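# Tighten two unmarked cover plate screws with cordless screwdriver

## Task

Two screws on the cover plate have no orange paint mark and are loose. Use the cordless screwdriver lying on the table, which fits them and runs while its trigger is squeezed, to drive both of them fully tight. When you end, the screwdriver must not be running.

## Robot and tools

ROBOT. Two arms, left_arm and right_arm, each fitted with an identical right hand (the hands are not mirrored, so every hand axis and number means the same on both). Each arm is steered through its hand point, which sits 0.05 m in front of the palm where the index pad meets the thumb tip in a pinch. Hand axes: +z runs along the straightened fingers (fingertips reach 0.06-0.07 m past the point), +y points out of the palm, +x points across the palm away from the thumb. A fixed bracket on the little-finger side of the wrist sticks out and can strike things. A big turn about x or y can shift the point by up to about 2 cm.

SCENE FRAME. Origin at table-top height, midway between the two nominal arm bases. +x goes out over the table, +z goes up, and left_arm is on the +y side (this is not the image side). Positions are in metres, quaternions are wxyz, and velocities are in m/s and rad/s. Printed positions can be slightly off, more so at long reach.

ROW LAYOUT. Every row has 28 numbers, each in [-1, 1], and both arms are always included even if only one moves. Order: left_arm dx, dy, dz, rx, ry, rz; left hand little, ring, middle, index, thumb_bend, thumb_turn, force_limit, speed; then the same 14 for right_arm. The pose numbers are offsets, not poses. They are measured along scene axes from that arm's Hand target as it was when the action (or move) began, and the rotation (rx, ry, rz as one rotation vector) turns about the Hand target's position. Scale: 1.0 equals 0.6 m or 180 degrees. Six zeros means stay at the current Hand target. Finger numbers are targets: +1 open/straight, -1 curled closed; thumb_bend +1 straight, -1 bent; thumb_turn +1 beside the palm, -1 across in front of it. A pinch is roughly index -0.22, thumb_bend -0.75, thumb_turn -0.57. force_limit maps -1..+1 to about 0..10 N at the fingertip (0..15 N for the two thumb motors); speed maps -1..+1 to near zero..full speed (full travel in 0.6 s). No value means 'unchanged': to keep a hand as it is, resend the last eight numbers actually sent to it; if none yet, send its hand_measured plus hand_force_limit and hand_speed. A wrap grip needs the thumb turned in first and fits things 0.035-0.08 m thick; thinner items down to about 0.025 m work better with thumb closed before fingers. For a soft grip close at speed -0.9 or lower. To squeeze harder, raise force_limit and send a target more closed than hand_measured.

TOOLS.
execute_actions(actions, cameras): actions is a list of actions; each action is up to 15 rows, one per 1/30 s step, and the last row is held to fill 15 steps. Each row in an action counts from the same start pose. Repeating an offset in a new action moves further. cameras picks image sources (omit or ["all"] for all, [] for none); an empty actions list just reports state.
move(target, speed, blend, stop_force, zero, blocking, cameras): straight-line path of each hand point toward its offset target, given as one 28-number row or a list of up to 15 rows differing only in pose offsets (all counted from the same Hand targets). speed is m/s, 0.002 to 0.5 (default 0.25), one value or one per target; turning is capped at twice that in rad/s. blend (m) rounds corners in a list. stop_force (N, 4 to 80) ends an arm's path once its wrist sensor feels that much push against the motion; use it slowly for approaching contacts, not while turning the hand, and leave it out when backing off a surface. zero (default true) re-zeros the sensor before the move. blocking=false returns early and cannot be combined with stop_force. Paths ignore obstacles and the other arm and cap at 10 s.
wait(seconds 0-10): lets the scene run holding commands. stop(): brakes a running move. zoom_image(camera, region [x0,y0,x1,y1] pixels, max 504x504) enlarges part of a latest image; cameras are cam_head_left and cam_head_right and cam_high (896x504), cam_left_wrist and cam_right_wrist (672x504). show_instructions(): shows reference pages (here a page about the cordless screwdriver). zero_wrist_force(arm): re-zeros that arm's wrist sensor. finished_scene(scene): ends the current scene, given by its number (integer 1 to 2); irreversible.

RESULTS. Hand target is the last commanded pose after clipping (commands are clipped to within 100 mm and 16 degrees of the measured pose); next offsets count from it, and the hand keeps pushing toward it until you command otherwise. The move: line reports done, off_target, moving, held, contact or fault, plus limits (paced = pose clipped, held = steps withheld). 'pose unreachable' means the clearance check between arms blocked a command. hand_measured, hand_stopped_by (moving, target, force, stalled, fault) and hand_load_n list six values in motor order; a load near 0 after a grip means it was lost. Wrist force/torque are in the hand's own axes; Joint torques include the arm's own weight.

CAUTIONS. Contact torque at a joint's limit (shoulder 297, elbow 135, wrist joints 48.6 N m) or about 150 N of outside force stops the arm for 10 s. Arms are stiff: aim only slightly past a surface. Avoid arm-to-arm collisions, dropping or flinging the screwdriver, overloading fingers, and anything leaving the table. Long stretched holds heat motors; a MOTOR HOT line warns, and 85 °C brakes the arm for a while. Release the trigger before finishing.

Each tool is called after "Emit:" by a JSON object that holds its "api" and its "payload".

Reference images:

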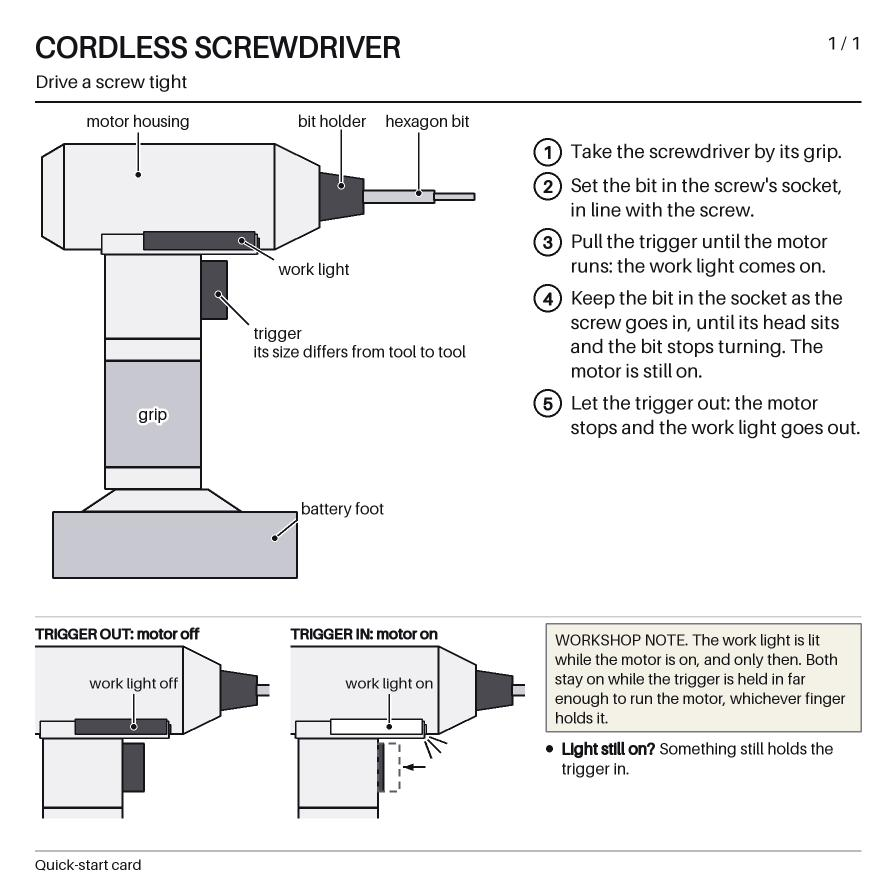

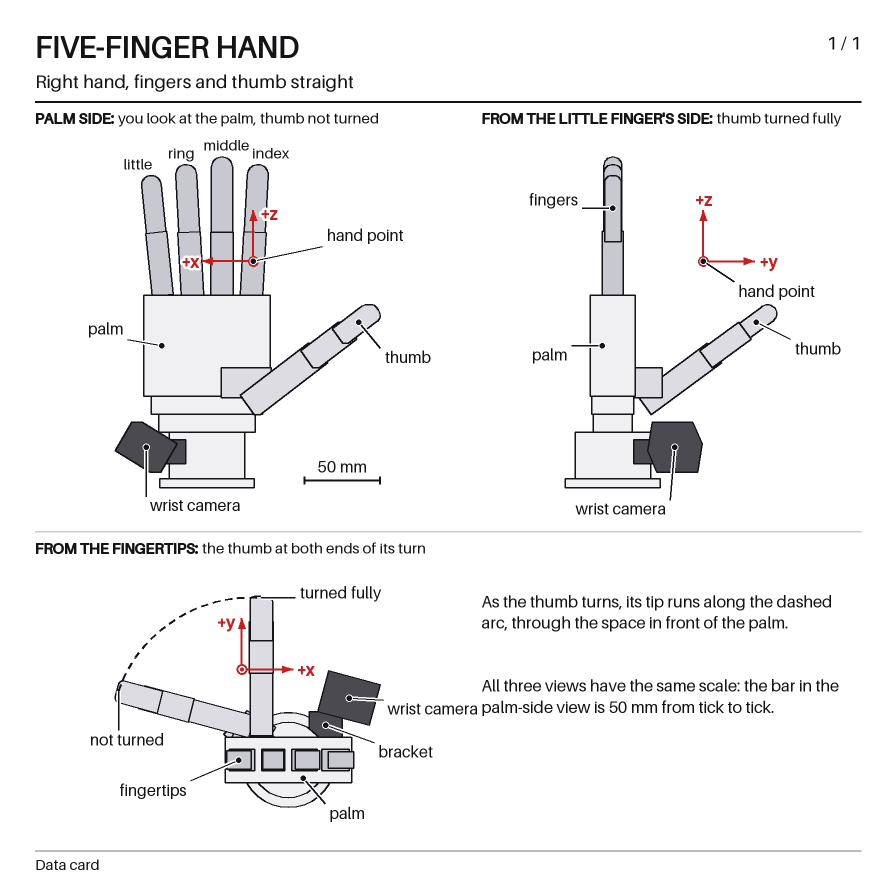

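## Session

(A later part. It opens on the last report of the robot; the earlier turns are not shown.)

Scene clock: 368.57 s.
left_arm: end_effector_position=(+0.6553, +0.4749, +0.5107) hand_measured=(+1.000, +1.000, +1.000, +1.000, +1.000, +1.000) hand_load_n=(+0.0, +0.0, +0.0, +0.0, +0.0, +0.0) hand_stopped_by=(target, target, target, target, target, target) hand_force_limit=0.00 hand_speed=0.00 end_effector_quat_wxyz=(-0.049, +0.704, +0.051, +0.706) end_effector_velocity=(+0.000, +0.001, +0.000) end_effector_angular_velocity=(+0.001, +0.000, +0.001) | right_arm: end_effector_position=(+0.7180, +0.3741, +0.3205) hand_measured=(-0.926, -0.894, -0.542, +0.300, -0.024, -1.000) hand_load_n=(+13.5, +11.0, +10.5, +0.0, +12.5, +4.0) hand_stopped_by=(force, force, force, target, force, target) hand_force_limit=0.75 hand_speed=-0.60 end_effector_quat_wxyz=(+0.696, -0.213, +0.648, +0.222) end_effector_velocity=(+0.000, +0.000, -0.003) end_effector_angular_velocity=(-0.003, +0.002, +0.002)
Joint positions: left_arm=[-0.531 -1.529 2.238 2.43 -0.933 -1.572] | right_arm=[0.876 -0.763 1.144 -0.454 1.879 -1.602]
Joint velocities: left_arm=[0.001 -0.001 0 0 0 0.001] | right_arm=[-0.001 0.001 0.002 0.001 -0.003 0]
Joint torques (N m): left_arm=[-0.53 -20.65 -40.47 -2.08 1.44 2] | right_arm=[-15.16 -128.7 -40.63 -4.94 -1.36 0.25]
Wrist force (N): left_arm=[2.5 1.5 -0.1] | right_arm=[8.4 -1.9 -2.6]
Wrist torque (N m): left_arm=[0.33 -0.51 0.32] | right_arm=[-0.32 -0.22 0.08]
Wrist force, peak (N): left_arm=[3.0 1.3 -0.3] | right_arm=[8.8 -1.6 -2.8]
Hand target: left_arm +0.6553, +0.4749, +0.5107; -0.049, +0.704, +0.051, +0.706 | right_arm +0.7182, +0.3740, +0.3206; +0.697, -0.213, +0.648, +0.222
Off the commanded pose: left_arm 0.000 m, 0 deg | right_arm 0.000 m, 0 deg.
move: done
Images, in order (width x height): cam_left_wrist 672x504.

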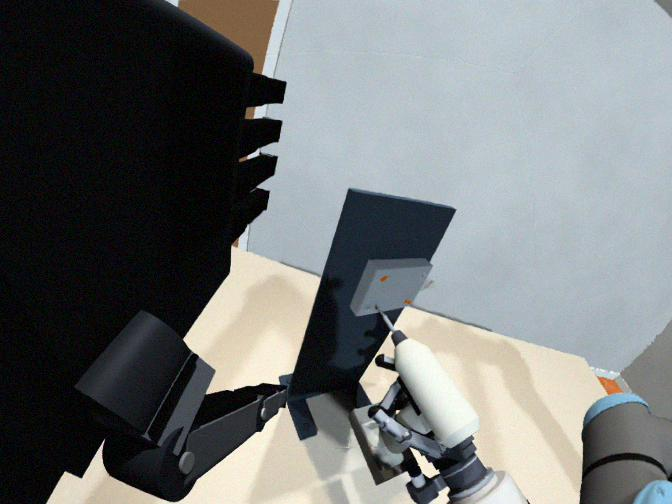

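Emit:
{"api": "move", "payload": {"target": [[0,0,0,0,0,0,1,1,1,1,1,1,0,0,0,-0.0025,-0.0332,0,0,0,-1,-1,-0.96,0.3,-0.9,-1,0.75,-0.6],[0,0,0,0,0,0,1,1,1,1,1,1,0,0,0.0082,0.0032,-0.0336,0,0,0,-1,-1,-0.96,0.3,-0.9,-1,0.75,-0.6]], "speed": 0.04, "cameras": ["cam_left_wrist","cam_high"]}}

Emit:
{"api": "zoom_image", "payload": {"camera": "cam_left_wrist", "region": [358, 298, 388, 328]}}

Emit:
{"api": "zoom_image", "payload": {"camera": "cam_high", "region": [410, 175, 440, 205]}}

Emit:
{"api": "zoom_image", "payload": {"camera": "cam_left_wrist", "region": [358, 298, 378, 318]}}

Scene clock: 370.03 s.
left_arm: end_effector_position=(+0.6553, +0.4749, +0.5107) hand_measured=(+1.000, +1.000, +1.000, +1.000, +1.000, +1.000) hand_load_n=(+0.0, +0.0, +0.0, +0.0, +0.0, +0.0) hand_stopped_by=(target, target, target, target, target, target) hand_force_limit=0.00 hand_speed=0.00 end_effector_quat_wxyz=(-0.049, +0.704, +0.051, +0.706) end_effector_velocity=(+0.000, +0.000, +0.001) end_effector_angular_velocity=(-0.002, -0.001, +0.000) | right_arm: end_effector_position=(+0.7233, +0.3758, +0.3004) hand_measured=(-0.926, -0.894, -0.542, +0.300, -0.024, -1.000) hand_load_n=(+13.5, +11.0, +11.0, +0.0, +12.5, +4.0) hand_stopped_by=(force, force, force, target, force, target) hand_force_limit=0.75 hand_speed=-0.60 end_effector_quat_wxyz=(+0.696, -0.213, +0.648, +0.222) end_effector_velocity=(-0.001, -0.001, -0.001) end_effector_angular_velocity=(+0.001, +0.000, -0.001)
Joint positions: left_arm=[-0.531 -1.529 2.238 2.43 -0.933 -1.572] | right_arm=[0.873 -0.742 1.145 -0.475 1.876 -1.601]
Joint velocities: left_arm=[0 -0.001 0 0 0 -0.001] | right_arm=[0 -0.001 0.004 -0.003 0.001 0]
Joint torques (N m): left_arm=[-2.04 -22.35 -39.16 -1.92 1.2 2.76] | right_arm=[10.96 -129.71 -40.7 -6.84 1.26 2.2]
Wrist force (N): left_arm=[2.2 1.7 -0.1] | right_arm=[8.3 -1.4 -2.8]
Wrist torque (N m): left_arm=[0.36 -0.47 0.31] | right_arm=[-0.24 -0.20 0.09]
Wrist force, peak (N): left_arm=[2.8 1.5 -0.3] | right_arm=[9.6 -1.7 -3.6]
Hand target: left_arm +0.6553, +0.4749, +0.5107; -0.049, +0.704, +0.051, +0.706 | right_arm +0.7231, +0.3759, +0.3005; +0.697, -0.213, +0.648, +0.222
Off the commanded pose: left_arm 0.000 m, 0 deg | right_arm 0.000 m, 0 deg.
move: done
Images, in order (width x height): cam_high 896x504, cam_left_wrist 672x504.

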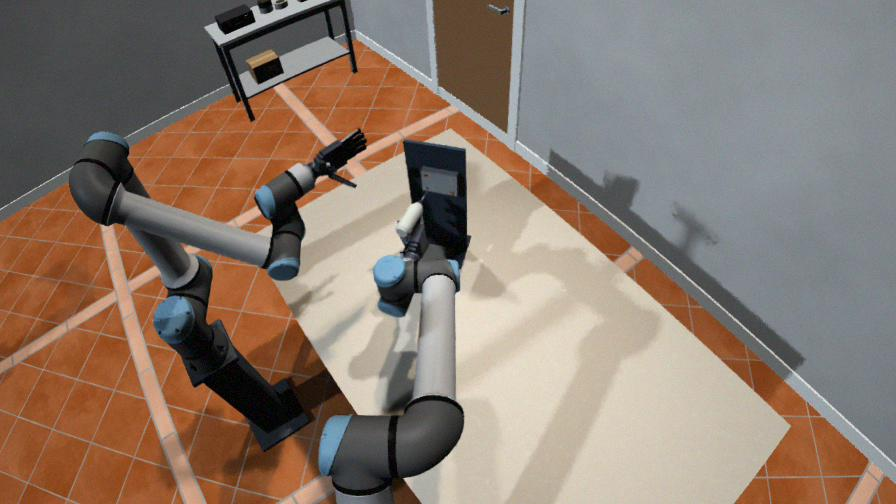

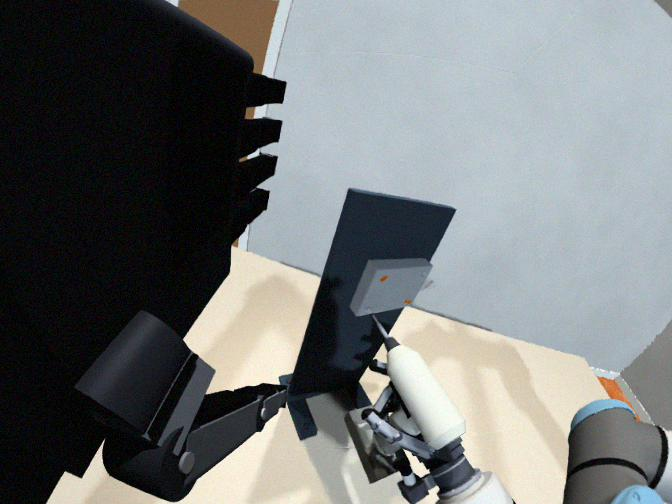

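Scaled by 16.800 from the camera's 672x504 image, which has a finer 960x720 frame.

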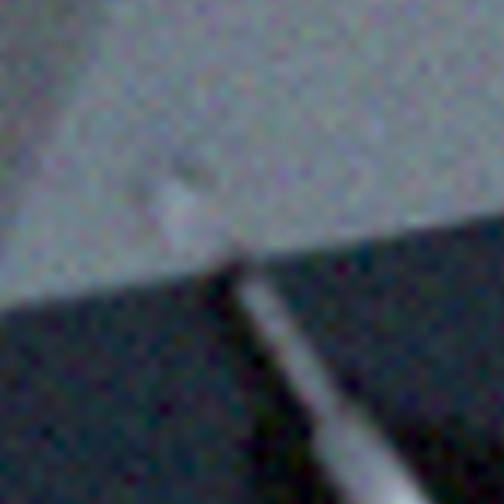

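Scaled by 16.800.

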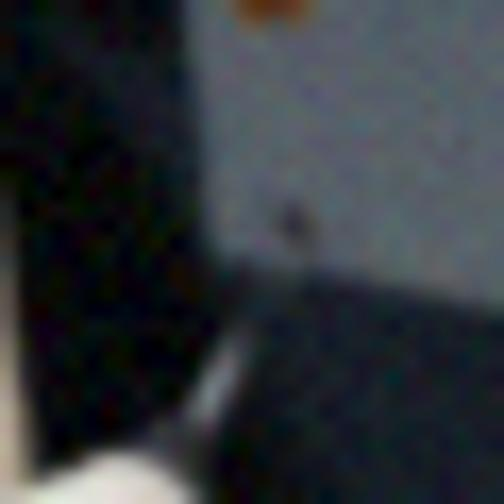

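Scaled by 25.200 from the camera's 672x504 image, which has a finer 960x720 frame.

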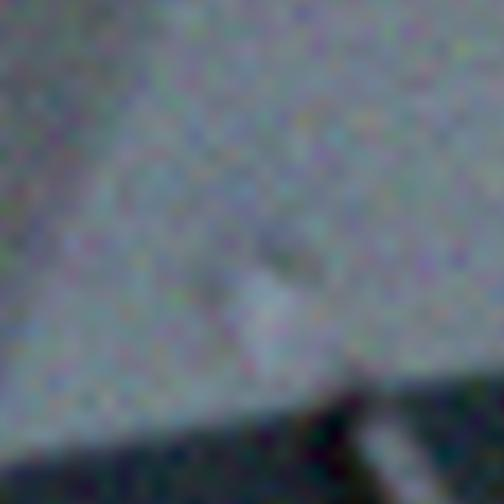

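Emit:
{"api": "move", "payload": {"target": [[0,0,0,0,0,0,1,1,1,1,1,1,0,0,-0.0009,0.0013,-0.0014,0,0,0,-1,-1,-0.96,0.3,-0.9,-1,0.75,-0.6],[0,0,0,0,0,0,1,1,1,1,1,1,0,0,0.0087,0.0079,-0.0018,0,0,0,-1,-1,-0.96,0.3,-0.9,-1,0.75,-0.6]], "speed": 0.006, "stop_force": 4, "cameras": ["cam_left_wrist","cam_high"]}}

Emit:
{"api": "zoom_image", "payload": {"camera": "cam_left_wrist", "region": [358, 298, 378, 318]}}

Emit:
{"api": "zoom_image", "payload": {"camera": "cam_high", "region": [415, 175, 440, 200]}}

Scene clock: 372.90 s.
left_arm: end_effector_position=(+0.6553, +0.4749, +0.5107) hand_measured=(+1.000, +1.000, +1.000, +1.000, +1.000, +1.000) hand_load_n=(+0.0, +0.0, +0.0, +0.0, +0.0, +0.0) hand_stopped_by=(target, target, target, target, target, target) hand_force_limit=0.00 hand_speed=0.00 end_effector_quat_wxyz=(-0.049, +0.704, +0.051, +0.706) end_effector_velocity=(+0.000, +0.000, +0.000) end_effector_angular_velocity=(+0.000, +0.000, +0.000) | right_arm: end_effector_position=(+0.7283, +0.3806, +0.2994) hand_measured=(-0.926, -0.894, -0.542, +0.300, -0.024, -1.000) hand_load_n=(+13.5, +11.0, +10.5, +0.0, +12.5, +4.0) hand_stopped_by=(force, force, force, target, force, target) hand_force_limit=0.75 hand_speed=-0.60 end_effector_quat_wxyz=(+0.697, -0.213, +0.648, +0.222) end_effector_velocity=(+0.000, +0.000, -0.002) end_effector_angular_velocity=(-0.001, +0.001, +0.000)
Joint positions: left_arm=[-0.531 -1.529 2.238 2.43 -0.933 -1.572] | right_arm=[0.872 -0.731 1.125 -0.467 1.875 -1.601]
Joint velocities: left_arm=[0 0 0 0 0 0] | right_arm=[0 0.002 0 -0.001 0 0]
Joint torques (N m): left_arm=[2.85 -21.82 -38.33 -2.67 0.76 2.2] | right_arm=[-7.37 -129.76 -41.49 -6.71 0.3 2.07]
Wrist force (N): left_arm=[2.5 1.4 0.0] | right_arm=[8.2 -1.9 -2.8]
Wrist torque (N m): left_arm=[0.32 -0.52 0.32] | right_arm=[-0.32 -0.19 0.07]
Wrist force, peak (N): left_arm=[2.7 1.8 -0.2] | right_arm=[8.9 -1.6 -2.9]
Hand target: left_arm +0.6553, +0.4749, +0.5107; -0.049, +0.704, +0.051, +0.706 | right_arm +0.7283, +0.3807, +0.2994; +0.697, -0.213, +0.648, +0.222
Off the commanded pose: left_arm 0.000 m, 0 deg | right_arm 0.000 m, 0 deg.
move: done
Images, in order (width x height): cam_high 896x504, cam_left_wrist 672x504.

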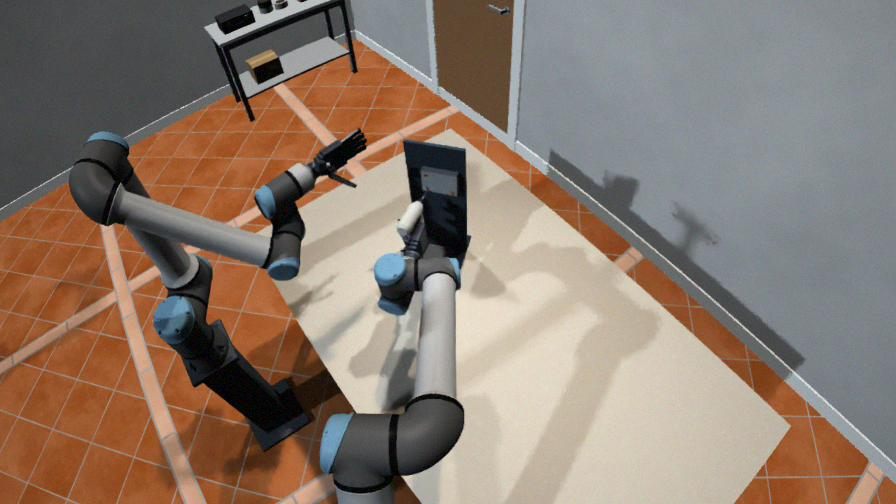

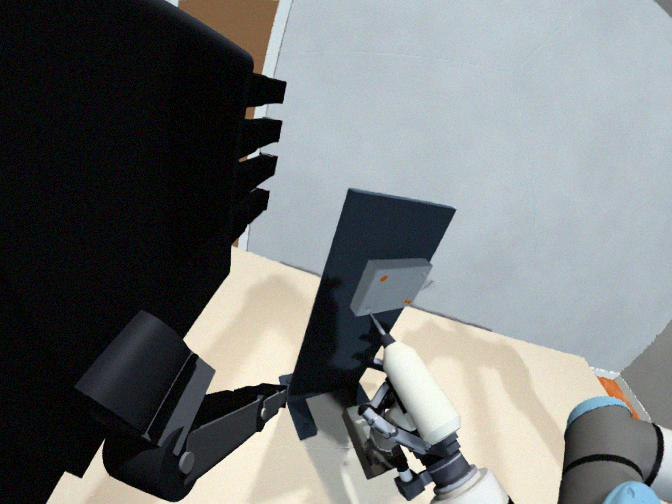

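Scaled by 25.200 from the camera's 672x504 image, which has a finer 960x720 frame.

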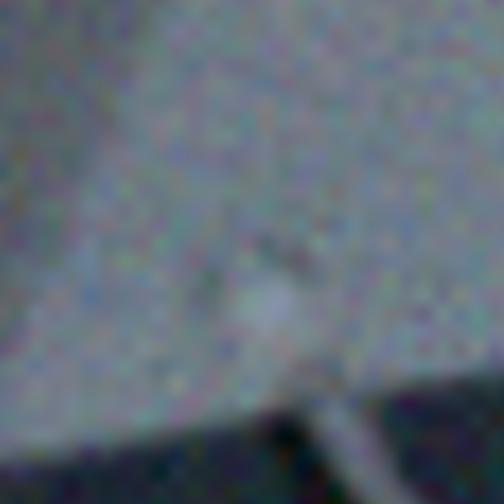

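Scaled by 20.160.

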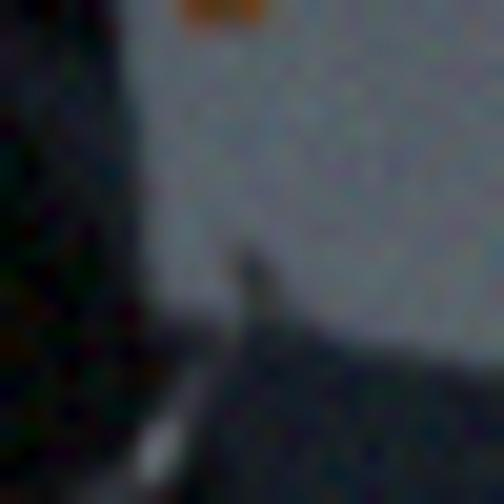

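Emit:
{"api": "move", "payload": {"target": [0,0,0,0,0,0,1,1,1,1,1,1,0,0,0.0048,0.0033,-0.0002,0,0,0,-1,-1,-0.96,0.3,-0.9,-1,0.75,-0.6], "speed": 0.004, "stop_force": 4, "cameras": ["cam_left_wrist","cam_high"]}}

Emit:
{"api": "zoom_image", "payload": {"camera": "cam_left_wrist", "region": [358, 298, 378, 318]}}

Emit:
{"api": "zoom_image", "payload": {"camera": "cam_high", "region": [415, 175, 440, 200]}}

Scene clock: 374.73 s.
left_arm: end_effector_position=(+0.6553, +0.4749, +0.5107) hand_measured=(+1.000, +1.000, +1.000, +1.000, +1.000, +1.000) hand_load_n=(+0.0, +0.0, +0.0, +0.0, +0.0, +0.0) hand_stopped_by=(target, target, target, target, target, target) hand_force_limit=0.00 hand_speed=0.00 end_effector_quat_wxyz=(-0.049, +0.704, +0.051, +0.706) end_effector_velocity=(+0.000, +0.000, +0.000) end_effector_angular_velocity=(-0.001, +0.001, +0.000) | right_arm: end_effector_position=(+0.7312, +0.3826, +0.2993) hand_measured=(-0.926, -0.894, -0.542, +0.300, -0.024, -1.000) hand_load_n=(+13.5, +11.0, +10.5, +0.0, +12.5, +4.0) hand_stopped_by=(force, force, force, target, force, target) hand_force_limit=0.75 hand_speed=-0.60 end_effector_quat_wxyz=(+0.697, -0.213, +0.648, +0.222) end_effector_velocity=(+0.000, +0.000, +0.000) end_effector_angular_velocity=(-0.001, +0.000, +0.000)
Joint positions: left_arm=[-0.531 -1.529 2.238 2.43 -0.933 -1.572] | right_arm=[0.87 -0.725 1.115 -0.462 1.874 -1.601]
Joint velocities: left_arm=[0 0 0 0 0 -0.001] | right_arm=[0 0 0 0.001 0 0]
Joint torques (N m): left_arm=[1.85 -19.6 -37.29 -2.76 1.21 2.15] | right_arm=[-10.42 -125.03 -40.46 -4.63 -0.67 2.14]
Wrist force (N): left_arm=[2.4 1.4 -0.2] | right_arm=[8.2 -1.8 -2.7]
Wrist torque (N m): left_arm=[0.32 -0.51 0.32] | right_arm=[-0.30 -0.19 0.07]
Wrist force, peak (N): left_arm=[2.9 1.8 0.1] | right_arm=[8.6 -2.2 -3.0]
Hand target: left_arm +0.6553, +0.4749, +0.5107; -0.049, +0.704, +0.051, +0.706 | right_arm +0.7312, +0.3826, +0.2993; +0.697, -0.213, +0.648, +0.222
Off the commanded pose: left_arm 0.000 m, 0 deg | right_arm 0.000 m, 0 deg.
move: done
Images, in order (width x height): cam_high 896x504, cam_left_wrist 672x504.

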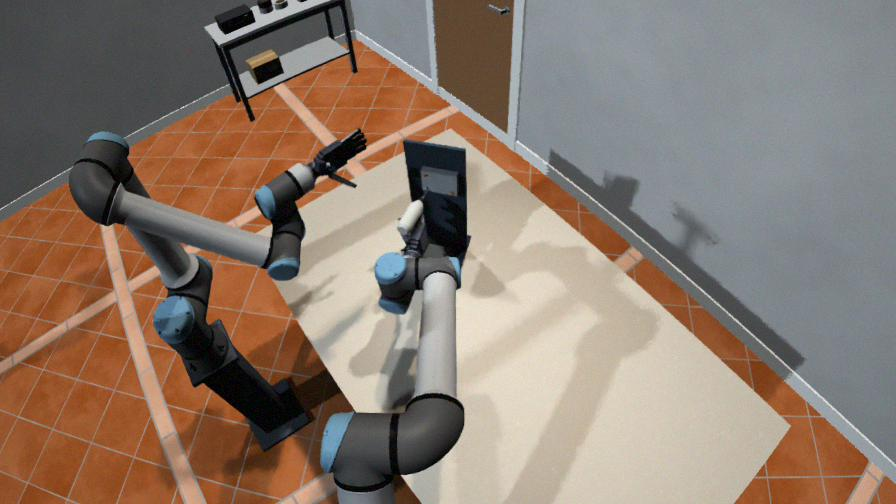

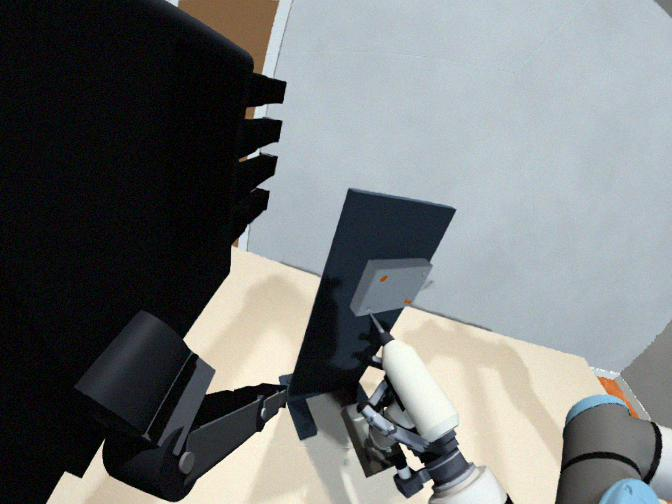

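Scaled by 25.200 from the camera's 672x504 image, which has a finer 960x720 frame.

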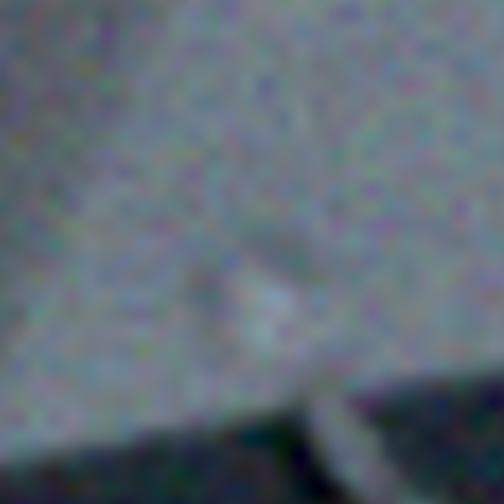

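Scaled by 20.160.

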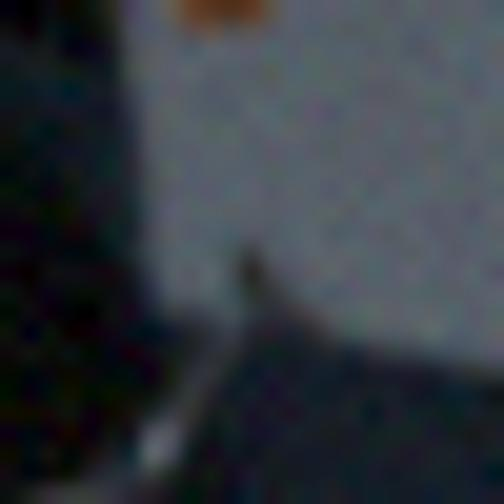

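Emit:
{"api": "move", "payload": {"target": [0,0,0,0,0,0,1,1,1,1,1,1,0,0,0.0055,0.0038,-0.0003,0,0,0,-1,-1,-0.96,0.3,-0.9,-1,0.75,-0.6], "speed": 0.004, "stop_force": 4, "cameras": ["cam_left_wrist","cam_high"]}}

Emit:
{"api": "zoom_image", "payload": {"camera": "cam_left_wrist", "region": [358, 298, 378, 318]}}

Emit:
{"api": "zoom_image", "payload": {"camera": "cam_left_wrist", "region": [350, 280, 410, 340]}}

Scene clock: 376.43 s.
left_arm: end_effector_position=(+0.6553, +0.4749, +0.5107) hand_measured=(+1.000, +1.000, +1.000, +1.000, +1.000, +1.000) hand_load_n=(+0.0, +0.0, +0.0, +0.0, +0.5, +0.0) hand_stopped_by=(target, target, target, target, target, target) hand_force_limit=0.00 hand_speed=0.00 end_effector_quat_wxyz=(-0.049, +0.704, +0.051, +0.706) end_effector_velocity=(+0.000, +0.000, +0.000) end_effector_angular_velocity=(+0.000, -0.001, +0.000) | right_arm: end_effector_position=(+0.7317, +0.3829, +0.2994) hand_measured=(-0.926, -0.894, -0.542, +0.300, -0.024, -1.000) hand_load_n=(+13.0, +11.0, +10.5, +0.0, +12.5, +4.0) hand_stopped_by=(force, force, force, target, force, target) hand_force_limit=0.75 hand_speed=-0.60 end_effector_quat_wxyz=(+0.697, -0.213, +0.648, +0.223) end_effector_velocity=(+0.000, +0.000, -0.001) end_effector_angular_velocity=(+0.001, +0.000, +0.000)
Joint positions: left_arm=[-0.531 -1.529 2.238 2.43 -0.933 -1.572] | right_arm=[0.87 -0.725 1.114 -0.462 1.874 -1.601]
Joint velocities: left_arm=[0 0 0 -0.001 -0.001 0.001] | right_arm=[0 0.001 0 -0.002 0 0]
Joint torques (N m): left_arm=[-2.1 -20.76 -37.42 -3.22 1.03 2.3] | right_arm=[1.34 -129.99 -41.79 -6.91 1.47 1.7]
Wrist force (N): left_arm=[2.2 1.4 0.1] | right_arm=[8.6 -1.2 -5.2]
Wrist torque (N m): left_arm=[0.30 -0.48 0.31] | right_arm=[-0.25 -0.28 0.08]
Wrist force, peak (N): left_arm=[2.7 1.7 -0.2] | right_arm=[9.1 -1.8 -10.3]
Hand target: left_arm +0.6553, +0.4749, +0.5107; -0.049, +0.704, +0.051, +0.706 | right_arm +0.7316, +0.3830, +0.2994; +0.697, -0.213, +0.648, +0.223
Off the commanded pose: left_arm 0.000 m, 0 deg | right_arm 0.003 m, 0 deg.
move: contact (right_arm)
Images, in order (width x height): cam_high 896x504, cam_left_wrist 672x504.

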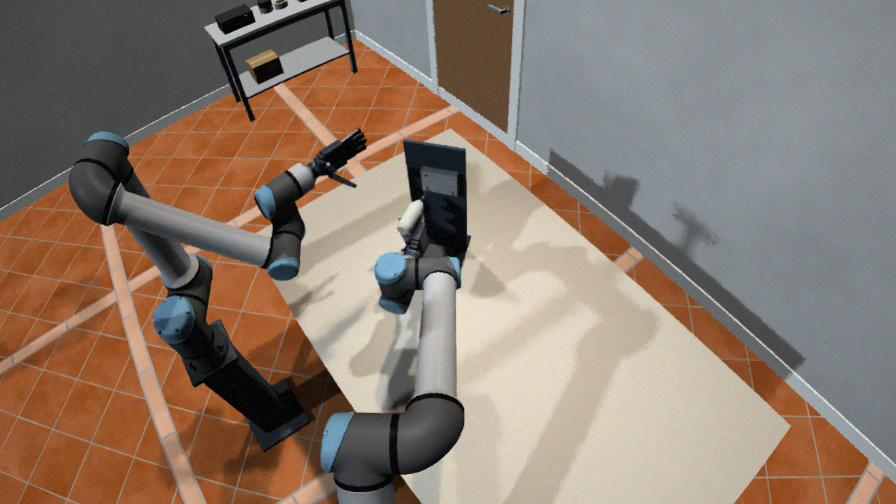

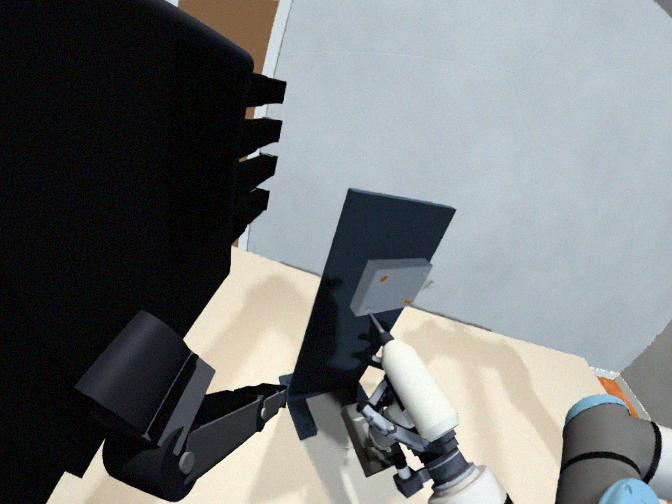

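Scaled by 25.200 from the camera's 672x504 image, which has a finer 960x720 frame.

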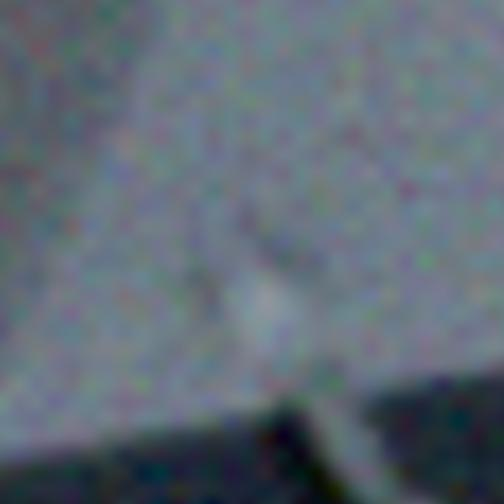

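Scaled by 8.400 from the camera's 672x504 image, which has a finer 960x720 frame.

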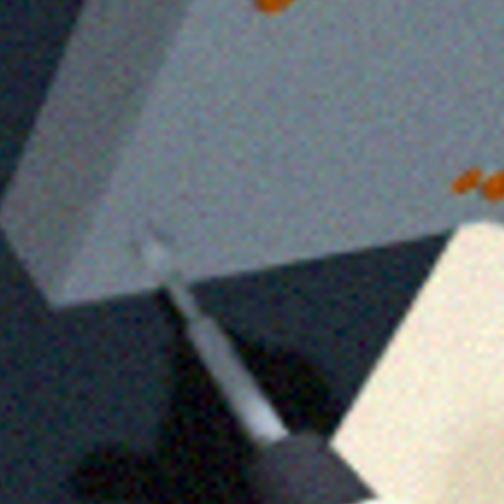

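Emit:
{"api": "execute_actions", "payload": {"actions": [[[0,0,0,0,0,0,1,1,1,1,1,1,0,0,0.0004,0.0003,0,0,0,0,-1,-1,-0.96,-0.9,-0.9,-1,0.6,0.2]]], "cameras": []}}

Emit:
{"api": "wait", "payload": {"seconds": 1.0, "cameras": ["cam_left_wrist"]}}

Emit:
{"api": "zoom_image", "payload": {"camera": "cam_left_wrist", "region": [350, 280, 410, 340]}}

Emit:
{"api": "zoom_image", "payload": {"camera": "cam_left_wrist", "region": [370, 300, 490, 420]}}

Scene clock: 377.57 s.
left_arm: end_effector_position=(+0.6553, +0.4749, +0.5107) hand_measured=(+1.000, +1.000, +1.000, +1.000, +1.000, +1.000) hand_load_n=(+0.5, +0.0, +0.0, +0.0, +0.0, +0.0) hand_stopped_by=(target, target, target, target, target, target) hand_force_limit=0.00 hand_speed=0.00 end_effector_quat_wxyz=(-0.049, +0.704, +0.051, +0.706) end_effector_velocity=(+0.000, +0.000, -0.001) end_effector_angular_velocity=(+0.002, +0.001, +0.000) | right_arm: end_effector_position=(+0.7318, +0.3832, +0.2994) hand_measured=(-0.926, -0.894, -0.542, -0.848, -0.022, -1.000) hand_load_n=(+12.0, +9.5, +7.5, +13.5, +13.5, +4.5) hand_stopped_by=(force, force, force, force, force, target) hand_force_limit=0.60 hand_speed=0.20 end_effector_quat_wxyz=(+0.697, -0.213, +0.648, +0.223) end_effector_velocity=(+0.000, +0.000, +0.000) end_effector_angular_velocity=(+0.000, +0.001, +0.000)
Joint positions: left_arm=[-0.531 -1.529 2.238 2.43 -0.933 -1.572] | right_arm=[0.87 -0.724 1.113 -0.461 1.874 -1.601]
Joint velocities: left_arm=[0 0.001 0 0.001 0 0.001] | right_arm=[0 0 0 0.001 0 0]
Joint torques (N m): left_arm=[0.93 -23.14 -38.16 -3.19 0.51 2.34] | right_arm=[-13.03 -114.14 -48.33 -4.01 -0.66 1.64]
Wrist force (N): left_arm=[2.6 1.4 0.0] | right_arm=[8.0 -1.9 -2.5]
Wrist torque (N m): left_arm=[0.32 -0.53 0.33] | right_arm=[-0.33 -0.17 0.06]
Wrist force, peak (N): left_arm=[2.9 1.6 0.1] | right_arm=[10.5 -1.2 -15.7]
Hand target: left_arm +0.6553, +0.4749, +0.5107; -0.049, +0.704, +0.051, +0.706 | right_arm +0.7318, +0.3831, +0.2994; +0.697, -0.213, +0.648, +0.223
Off the commanded pose: left_arm 0.000 m, 0 deg | right_arm 0.000 m, 0 deg.
No camera images: "cameras" was empty.

Scene clock: 378.57 s.
left_arm: end_effector_position=(+0.6553, +0.4749, +0.5107) hand_measured=(+1.000, +1.000, +1.000, +1.000, +1.000, +1.000) hand_load_n=(+0.0, +0.0, +0.0, +0.0, +0.0, +0.0) hand_stopped_by=(target, target, target, target, target, target) hand_force_limit=0.00 hand_speed=0.00 end_effector_quat_wxyz=(-0.049, +0.704, +0.051, +0.706) end_effector_velocity=(+0.000, +0.000, +0.000) end_effector_angular_velocity=(+0.000, +0.000, +0.000) | right_arm: end_effector_position=(+0.7318, +0.3831, +0.2994) hand_measured=(-0.926, -0.894, -0.542, -0.848, -0.022, -1.000) hand_load_n=(+12.0, +9.5, +7.5, +13.5, +13.5, +4.5) hand_stopped_by=(force, force, force, force, force, target) hand_force_limit=0.60 hand_speed=0.20 end_effector_quat_wxyz=(+0.697, -0.213, +0.648, +0.223) end_effector_velocity=(+0.000, +0.000, +0.001) end_effector_angular_velocity=(+0.000, +0.000, +0.000)
Joint positions: left_arm=[-0.531 -1.529 2.238 2.43 -0.933 -1.572] | right_arm=[0.87 -0.724 1.113 -0.461 1.874 -1.601]
Joint velocities: left_arm=[0 0 0 0 0 0] | right_arm=[0 -0.001 0 0.001 0 0]
Joint torques (N m): left_arm=[-0.66 -21.2 -38.66 -3.13 0.77 2.18] | right_arm=[-14.67 -113.75 -41.49 -4.58 -0.93 1.94]
Wrist force (N): left_arm=[2.6 1.2 -0.3] | right_arm=[8.4 -1.9 -2.8]
Wrist torque (N m): left_arm=[0.30 -0.53 0.32] | right_arm=[-0.31 -0.23 0.08]
Wrist force, peak (N): left_arm=[2.7 1.7 -0.2] | right_arm=[8.7 -2.1 -3.0]
Hand target: left_arm +0.6553, +0.4749, +0.5107; -0.049, +0.704, +0.051, +0.706 | right_arm +0.7318, +0.3831, +0.2994; +0.697, -0.213, +0.648, +0.223
Off the commanded pose: left_arm 0.000 m, 0 deg | right_arm 0.000 m, 0 deg.
wait: 1.00 s; at rest by 0.17 s
Images, in order (width x height): cam_left_wrist 672x504.

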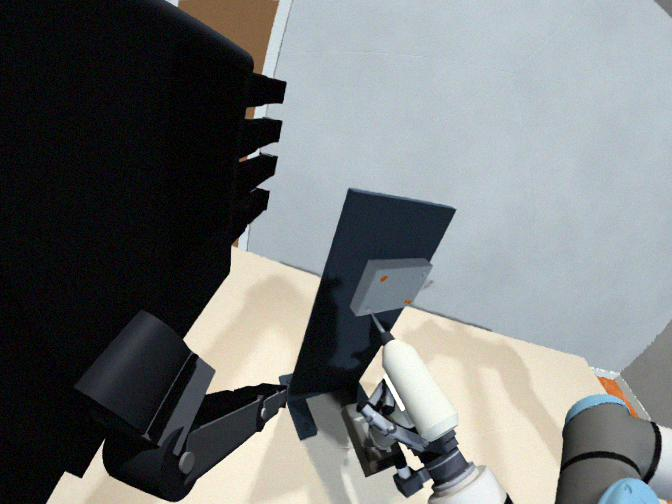

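Scaled by 8.400 from the camera's 672x504 image, which has a finer 960x720 frame.

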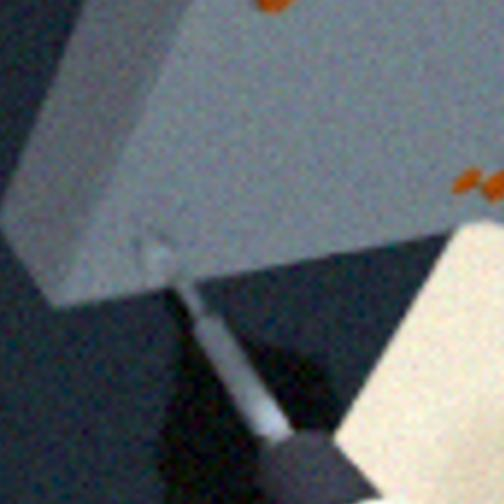

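Scaled by 4.200 from the camera's 672x504 image, which has a finer 960x720 frame.

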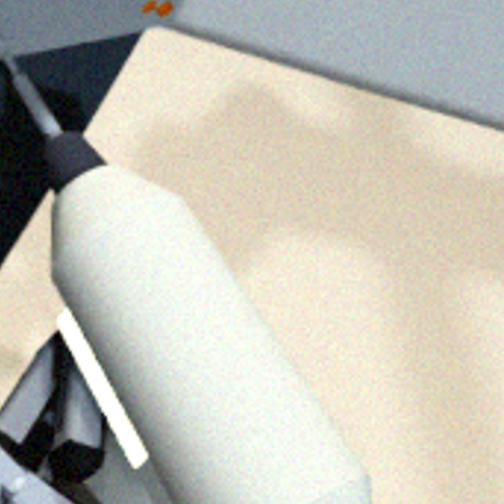

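Emit:
{"api": "move", "payload": {"target": [0,0,0,0,0,0,1,1,1,1,1,1,0,0,0.0055,0.0038,-0.0003,0,0,0,-1,-1,-0.96,-0.9,-0.9,-1,0.6,0.2], "speed": 0.004, "stop_force": 4, "cameras": ["cam_left_wrist","cam_high"]}}

Emit:
{"api": "zoom_image", "payload": {"camera": "cam_left_wrist", "region": [350, 280, 410, 340]}}

Emit:
{"api": "zoom_image", "payload": {"camera": "cam_left_wrist", "region": [358, 298, 378, 318]}}

Scene clock: 379.80 s.
left_arm: end_effector_position=(+0.6553, +0.4749, +0.5107) hand_measured=(+1.000, +1.000, +1.000, +1.000, +1.000, +1.000) hand_load_n=(+0.0, +0.0, +0.0, +0.0, +0.0, +0.0) hand_stopped_by=(target, target, target, target, target, target) hand_force_limit=0.00 hand_speed=0.00 end_effector_quat_wxyz=(-0.049, +0.704, +0.051, +0.706) end_effector_velocity=(+0.000, +0.001, +0.000) end_effector_angular_velocity=(+0.000, +0.000, +0.001) | right_arm: end_effector_position=(+0.7320, +0.3832, +0.2993) hand_measured=(-0.926, -0.894, -0.542, -0.848, -0.022, -1.000) hand_load_n=(+12.0, +9.5, +7.0, +13.5, +13.5, +4.5) hand_stopped_by=(force, force, force, force, force, target) hand_force_limit=0.60 hand_speed=0.20 end_effector_quat_wxyz=(+0.697, -0.213, +0.648, +0.222) end_effector_velocity=(+0.000, +0.000, -0.001) end_effector_angular_velocity=(+0.000, +0.000, +0.000)
Joint positions: left_arm=[-0.531 -1.529 2.238 2.43 -0.933 -1.572] | right_arm=[0.87 -0.724 1.112 -0.461 1.874 -1.601]
Joint velocities: left_arm=[0.001 0 0 0 0 0] | right_arm=[0 0 0 0 0 0]
Joint torques (N m): left_arm=[4.65 -21.1 -37.51 -3.58 0.25 2.13] | right_arm=[2.16 -131.89 -42.25 -6.91 1.21 1.94]
Wrist force (N): left_arm=[2.7 1.4 -0.2] | right_arm=[8.4 -1.9 -4.5]
Wrist torque (N m): left_arm=[0.33 -0.55 0.34] | right_arm=[-0.27 -0.13 0.07]
Wrist force, peak (N): left_arm=[2.6 1.6 -0.2] | right_arm=[11.7 -1.1 -12.1]
Hand target: left_arm +0.6553, +0.4749, +0.5107; -0.049, +0.704, +0.051, +0.706 | right_arm +0.7320, +0.3832, +0.2993; +0.697, -0.213, +0.648, +0.222
Off the commanded pose: left_arm 0.000 m, 0 deg | right_arm 0.004 m, 0 deg.
move: contact (right_arm)
Images, in order (width x height): cam_high 896x504, cam_left_wrist 672x504.

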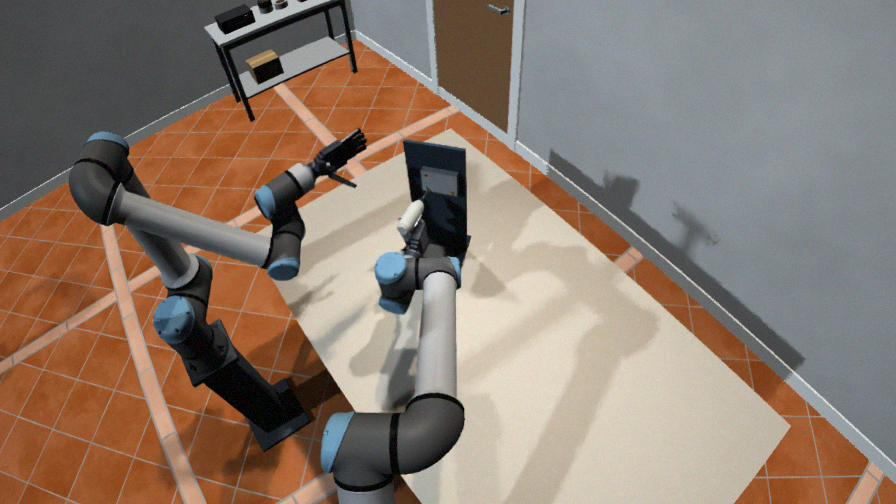

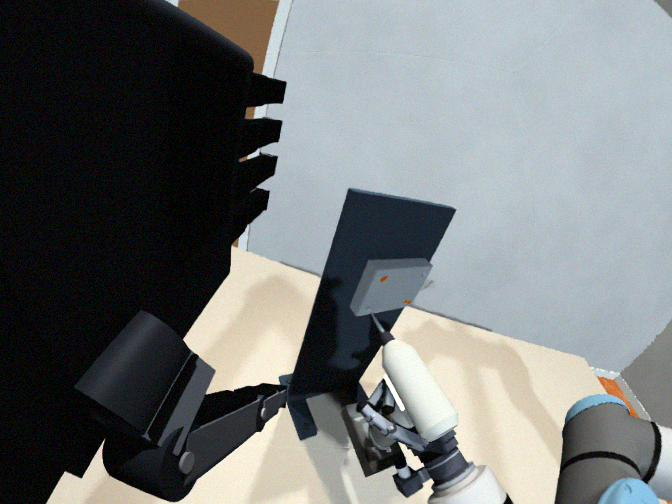

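Scaled by 8.400 from the camera's 672x504 image, which has a finer 960x720 frame.

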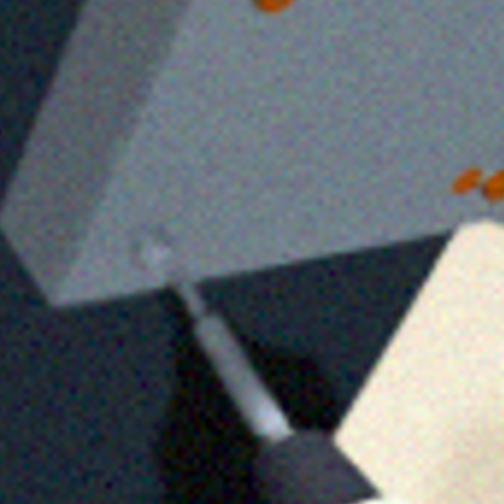

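Scaled by 25.200 from the camera's 672x504 image, which has a finer 960x720 frame.

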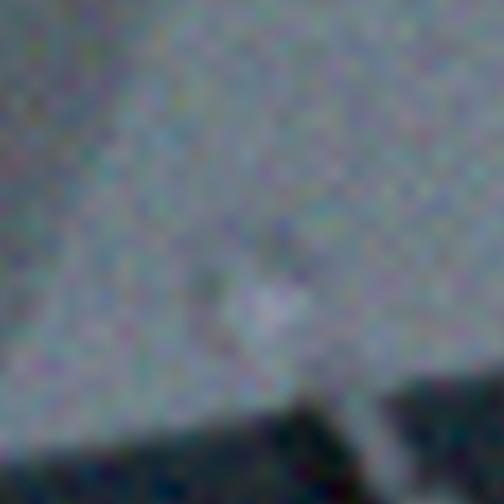

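Emit:
{"api": "execute_actions", "payload": {"actions": [[[0,0,0,0,0,0,1,1,1,1,1,1,0,0,0,0,0,0,0,0,-1,-1,-0.96,0.3,-0.9,-1,0.6,0.2]]], "cameras": ["cam_left_wrist"]}}

Emit:
{"api": "zoom_image", "payload": {"camera": "cam_left_wrist", "region": [413, 262, 433, 282]}}

Emit:
{"api": "zoom_image", "payload": {"camera": "cam_left_wrist", "region": [358, 298, 378, 318]}}

Scene clock: 381.23 s.
left_arm: end_effector_position=(+0.6553, +0.4749, +0.5107) hand_measured=(+1.000, +1.000, +1.000, +1.000, +1.000, +1.000) hand_load_n=(+0.0, +0.0, +0.0, +0.0, +0.0, +0.0) hand_stopped_by=(target, target, target, target, target, target) hand_force_limit=0.00 hand_speed=0.00 end_effector_quat_wxyz=(-0.049, +0.704, +0.051, +0.706) end_effector_velocity=(+0.000, -0.001, +0.000) end_effector_angular_velocity=(+0.000, +0.000, -0.002) | right_arm: end_effector_position=(+0.7320, +0.3832, +0.2993) hand_measured=(-0.926, -0.894, -0.542, +0.300, -0.022, -1.000) hand_load_n=(+12.0, +9.5, +7.5, +0.0, +13.0, +5.0) hand_stopped_by=(force, force, force, target, force, target) hand_force_limit=0.60 hand_speed=0.20 end_effector_quat_wxyz=(+0.697, -0.213, +0.648, +0.222) end_effector_velocity=(+0.000, +0.000, -0.003) end_effector_angular_velocity=(-0.001, +0.001, +0.000)
Joint positions: left_arm=[-0.531 -1.529 2.238 2.43 -0.933 -1.572] | right_arm=[0.87 -0.724 1.112 -0.461 1.874 -1.601]
Joint velocities: left_arm=[-0.001 0 0 0 -0.001 0] | right_arm=[0 0.002 0 -0.001 0 0]
Joint torques (N m): left_arm=[4.2 -18.82 -36.72 -3.36 0.9 1.9] | right_arm=[11.39 -129.24 -49.4 -4.72 1.37 1.72]
Wrist force (N): left_arm=[2.4 1.3 -0.2] | right_arm=[9.1 -1.7 -9.6]
Wrist torque (N m): left_arm=[0.30 -0.50 0.32] | right_arm=[0.00 -0.27 0.12]
Wrist force, peak (N): left_arm=[2.7 1.7 0.1] | right_arm=[9.4 -1.7 -10.1]
Hand target: left_arm +0.6553, +0.4749, +0.5107; -0.049, +0.704, +0.051, +0.706 | right_arm +0.7320, +0.3832, +0.2993; +0.697, -0.213, +0.648, +0.222
Off the commanded pose: left_arm 0.000 m, 0 deg | right_arm 0.000 m, 0 deg.
Images, in order (width x height): cam_left_wrist 672x504.

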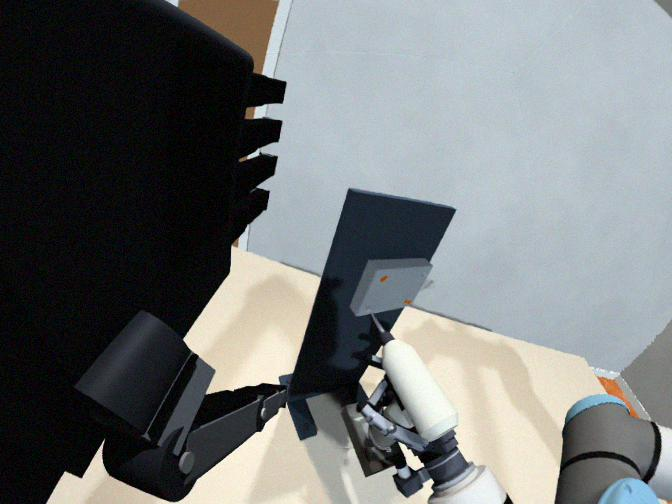

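Scaled by 25.200 from the camera's 672x504 image, which has a finer 960x720 frame.

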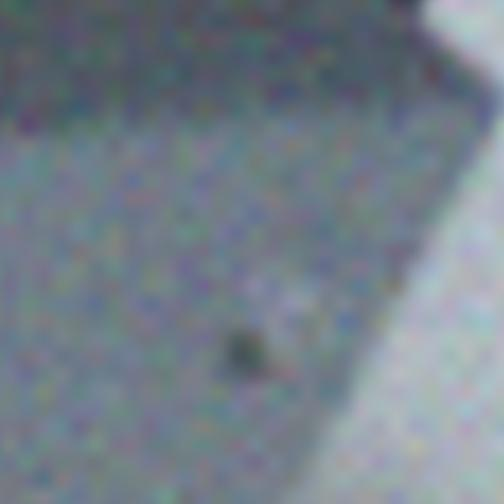

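Scaled by 25.200 from the camera's 672x504 image, which has a finer 960x720 frame.

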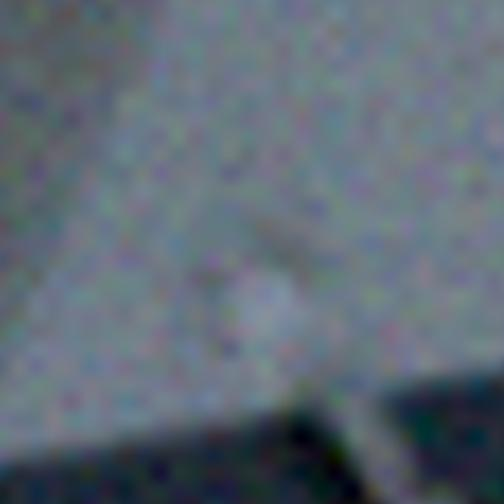

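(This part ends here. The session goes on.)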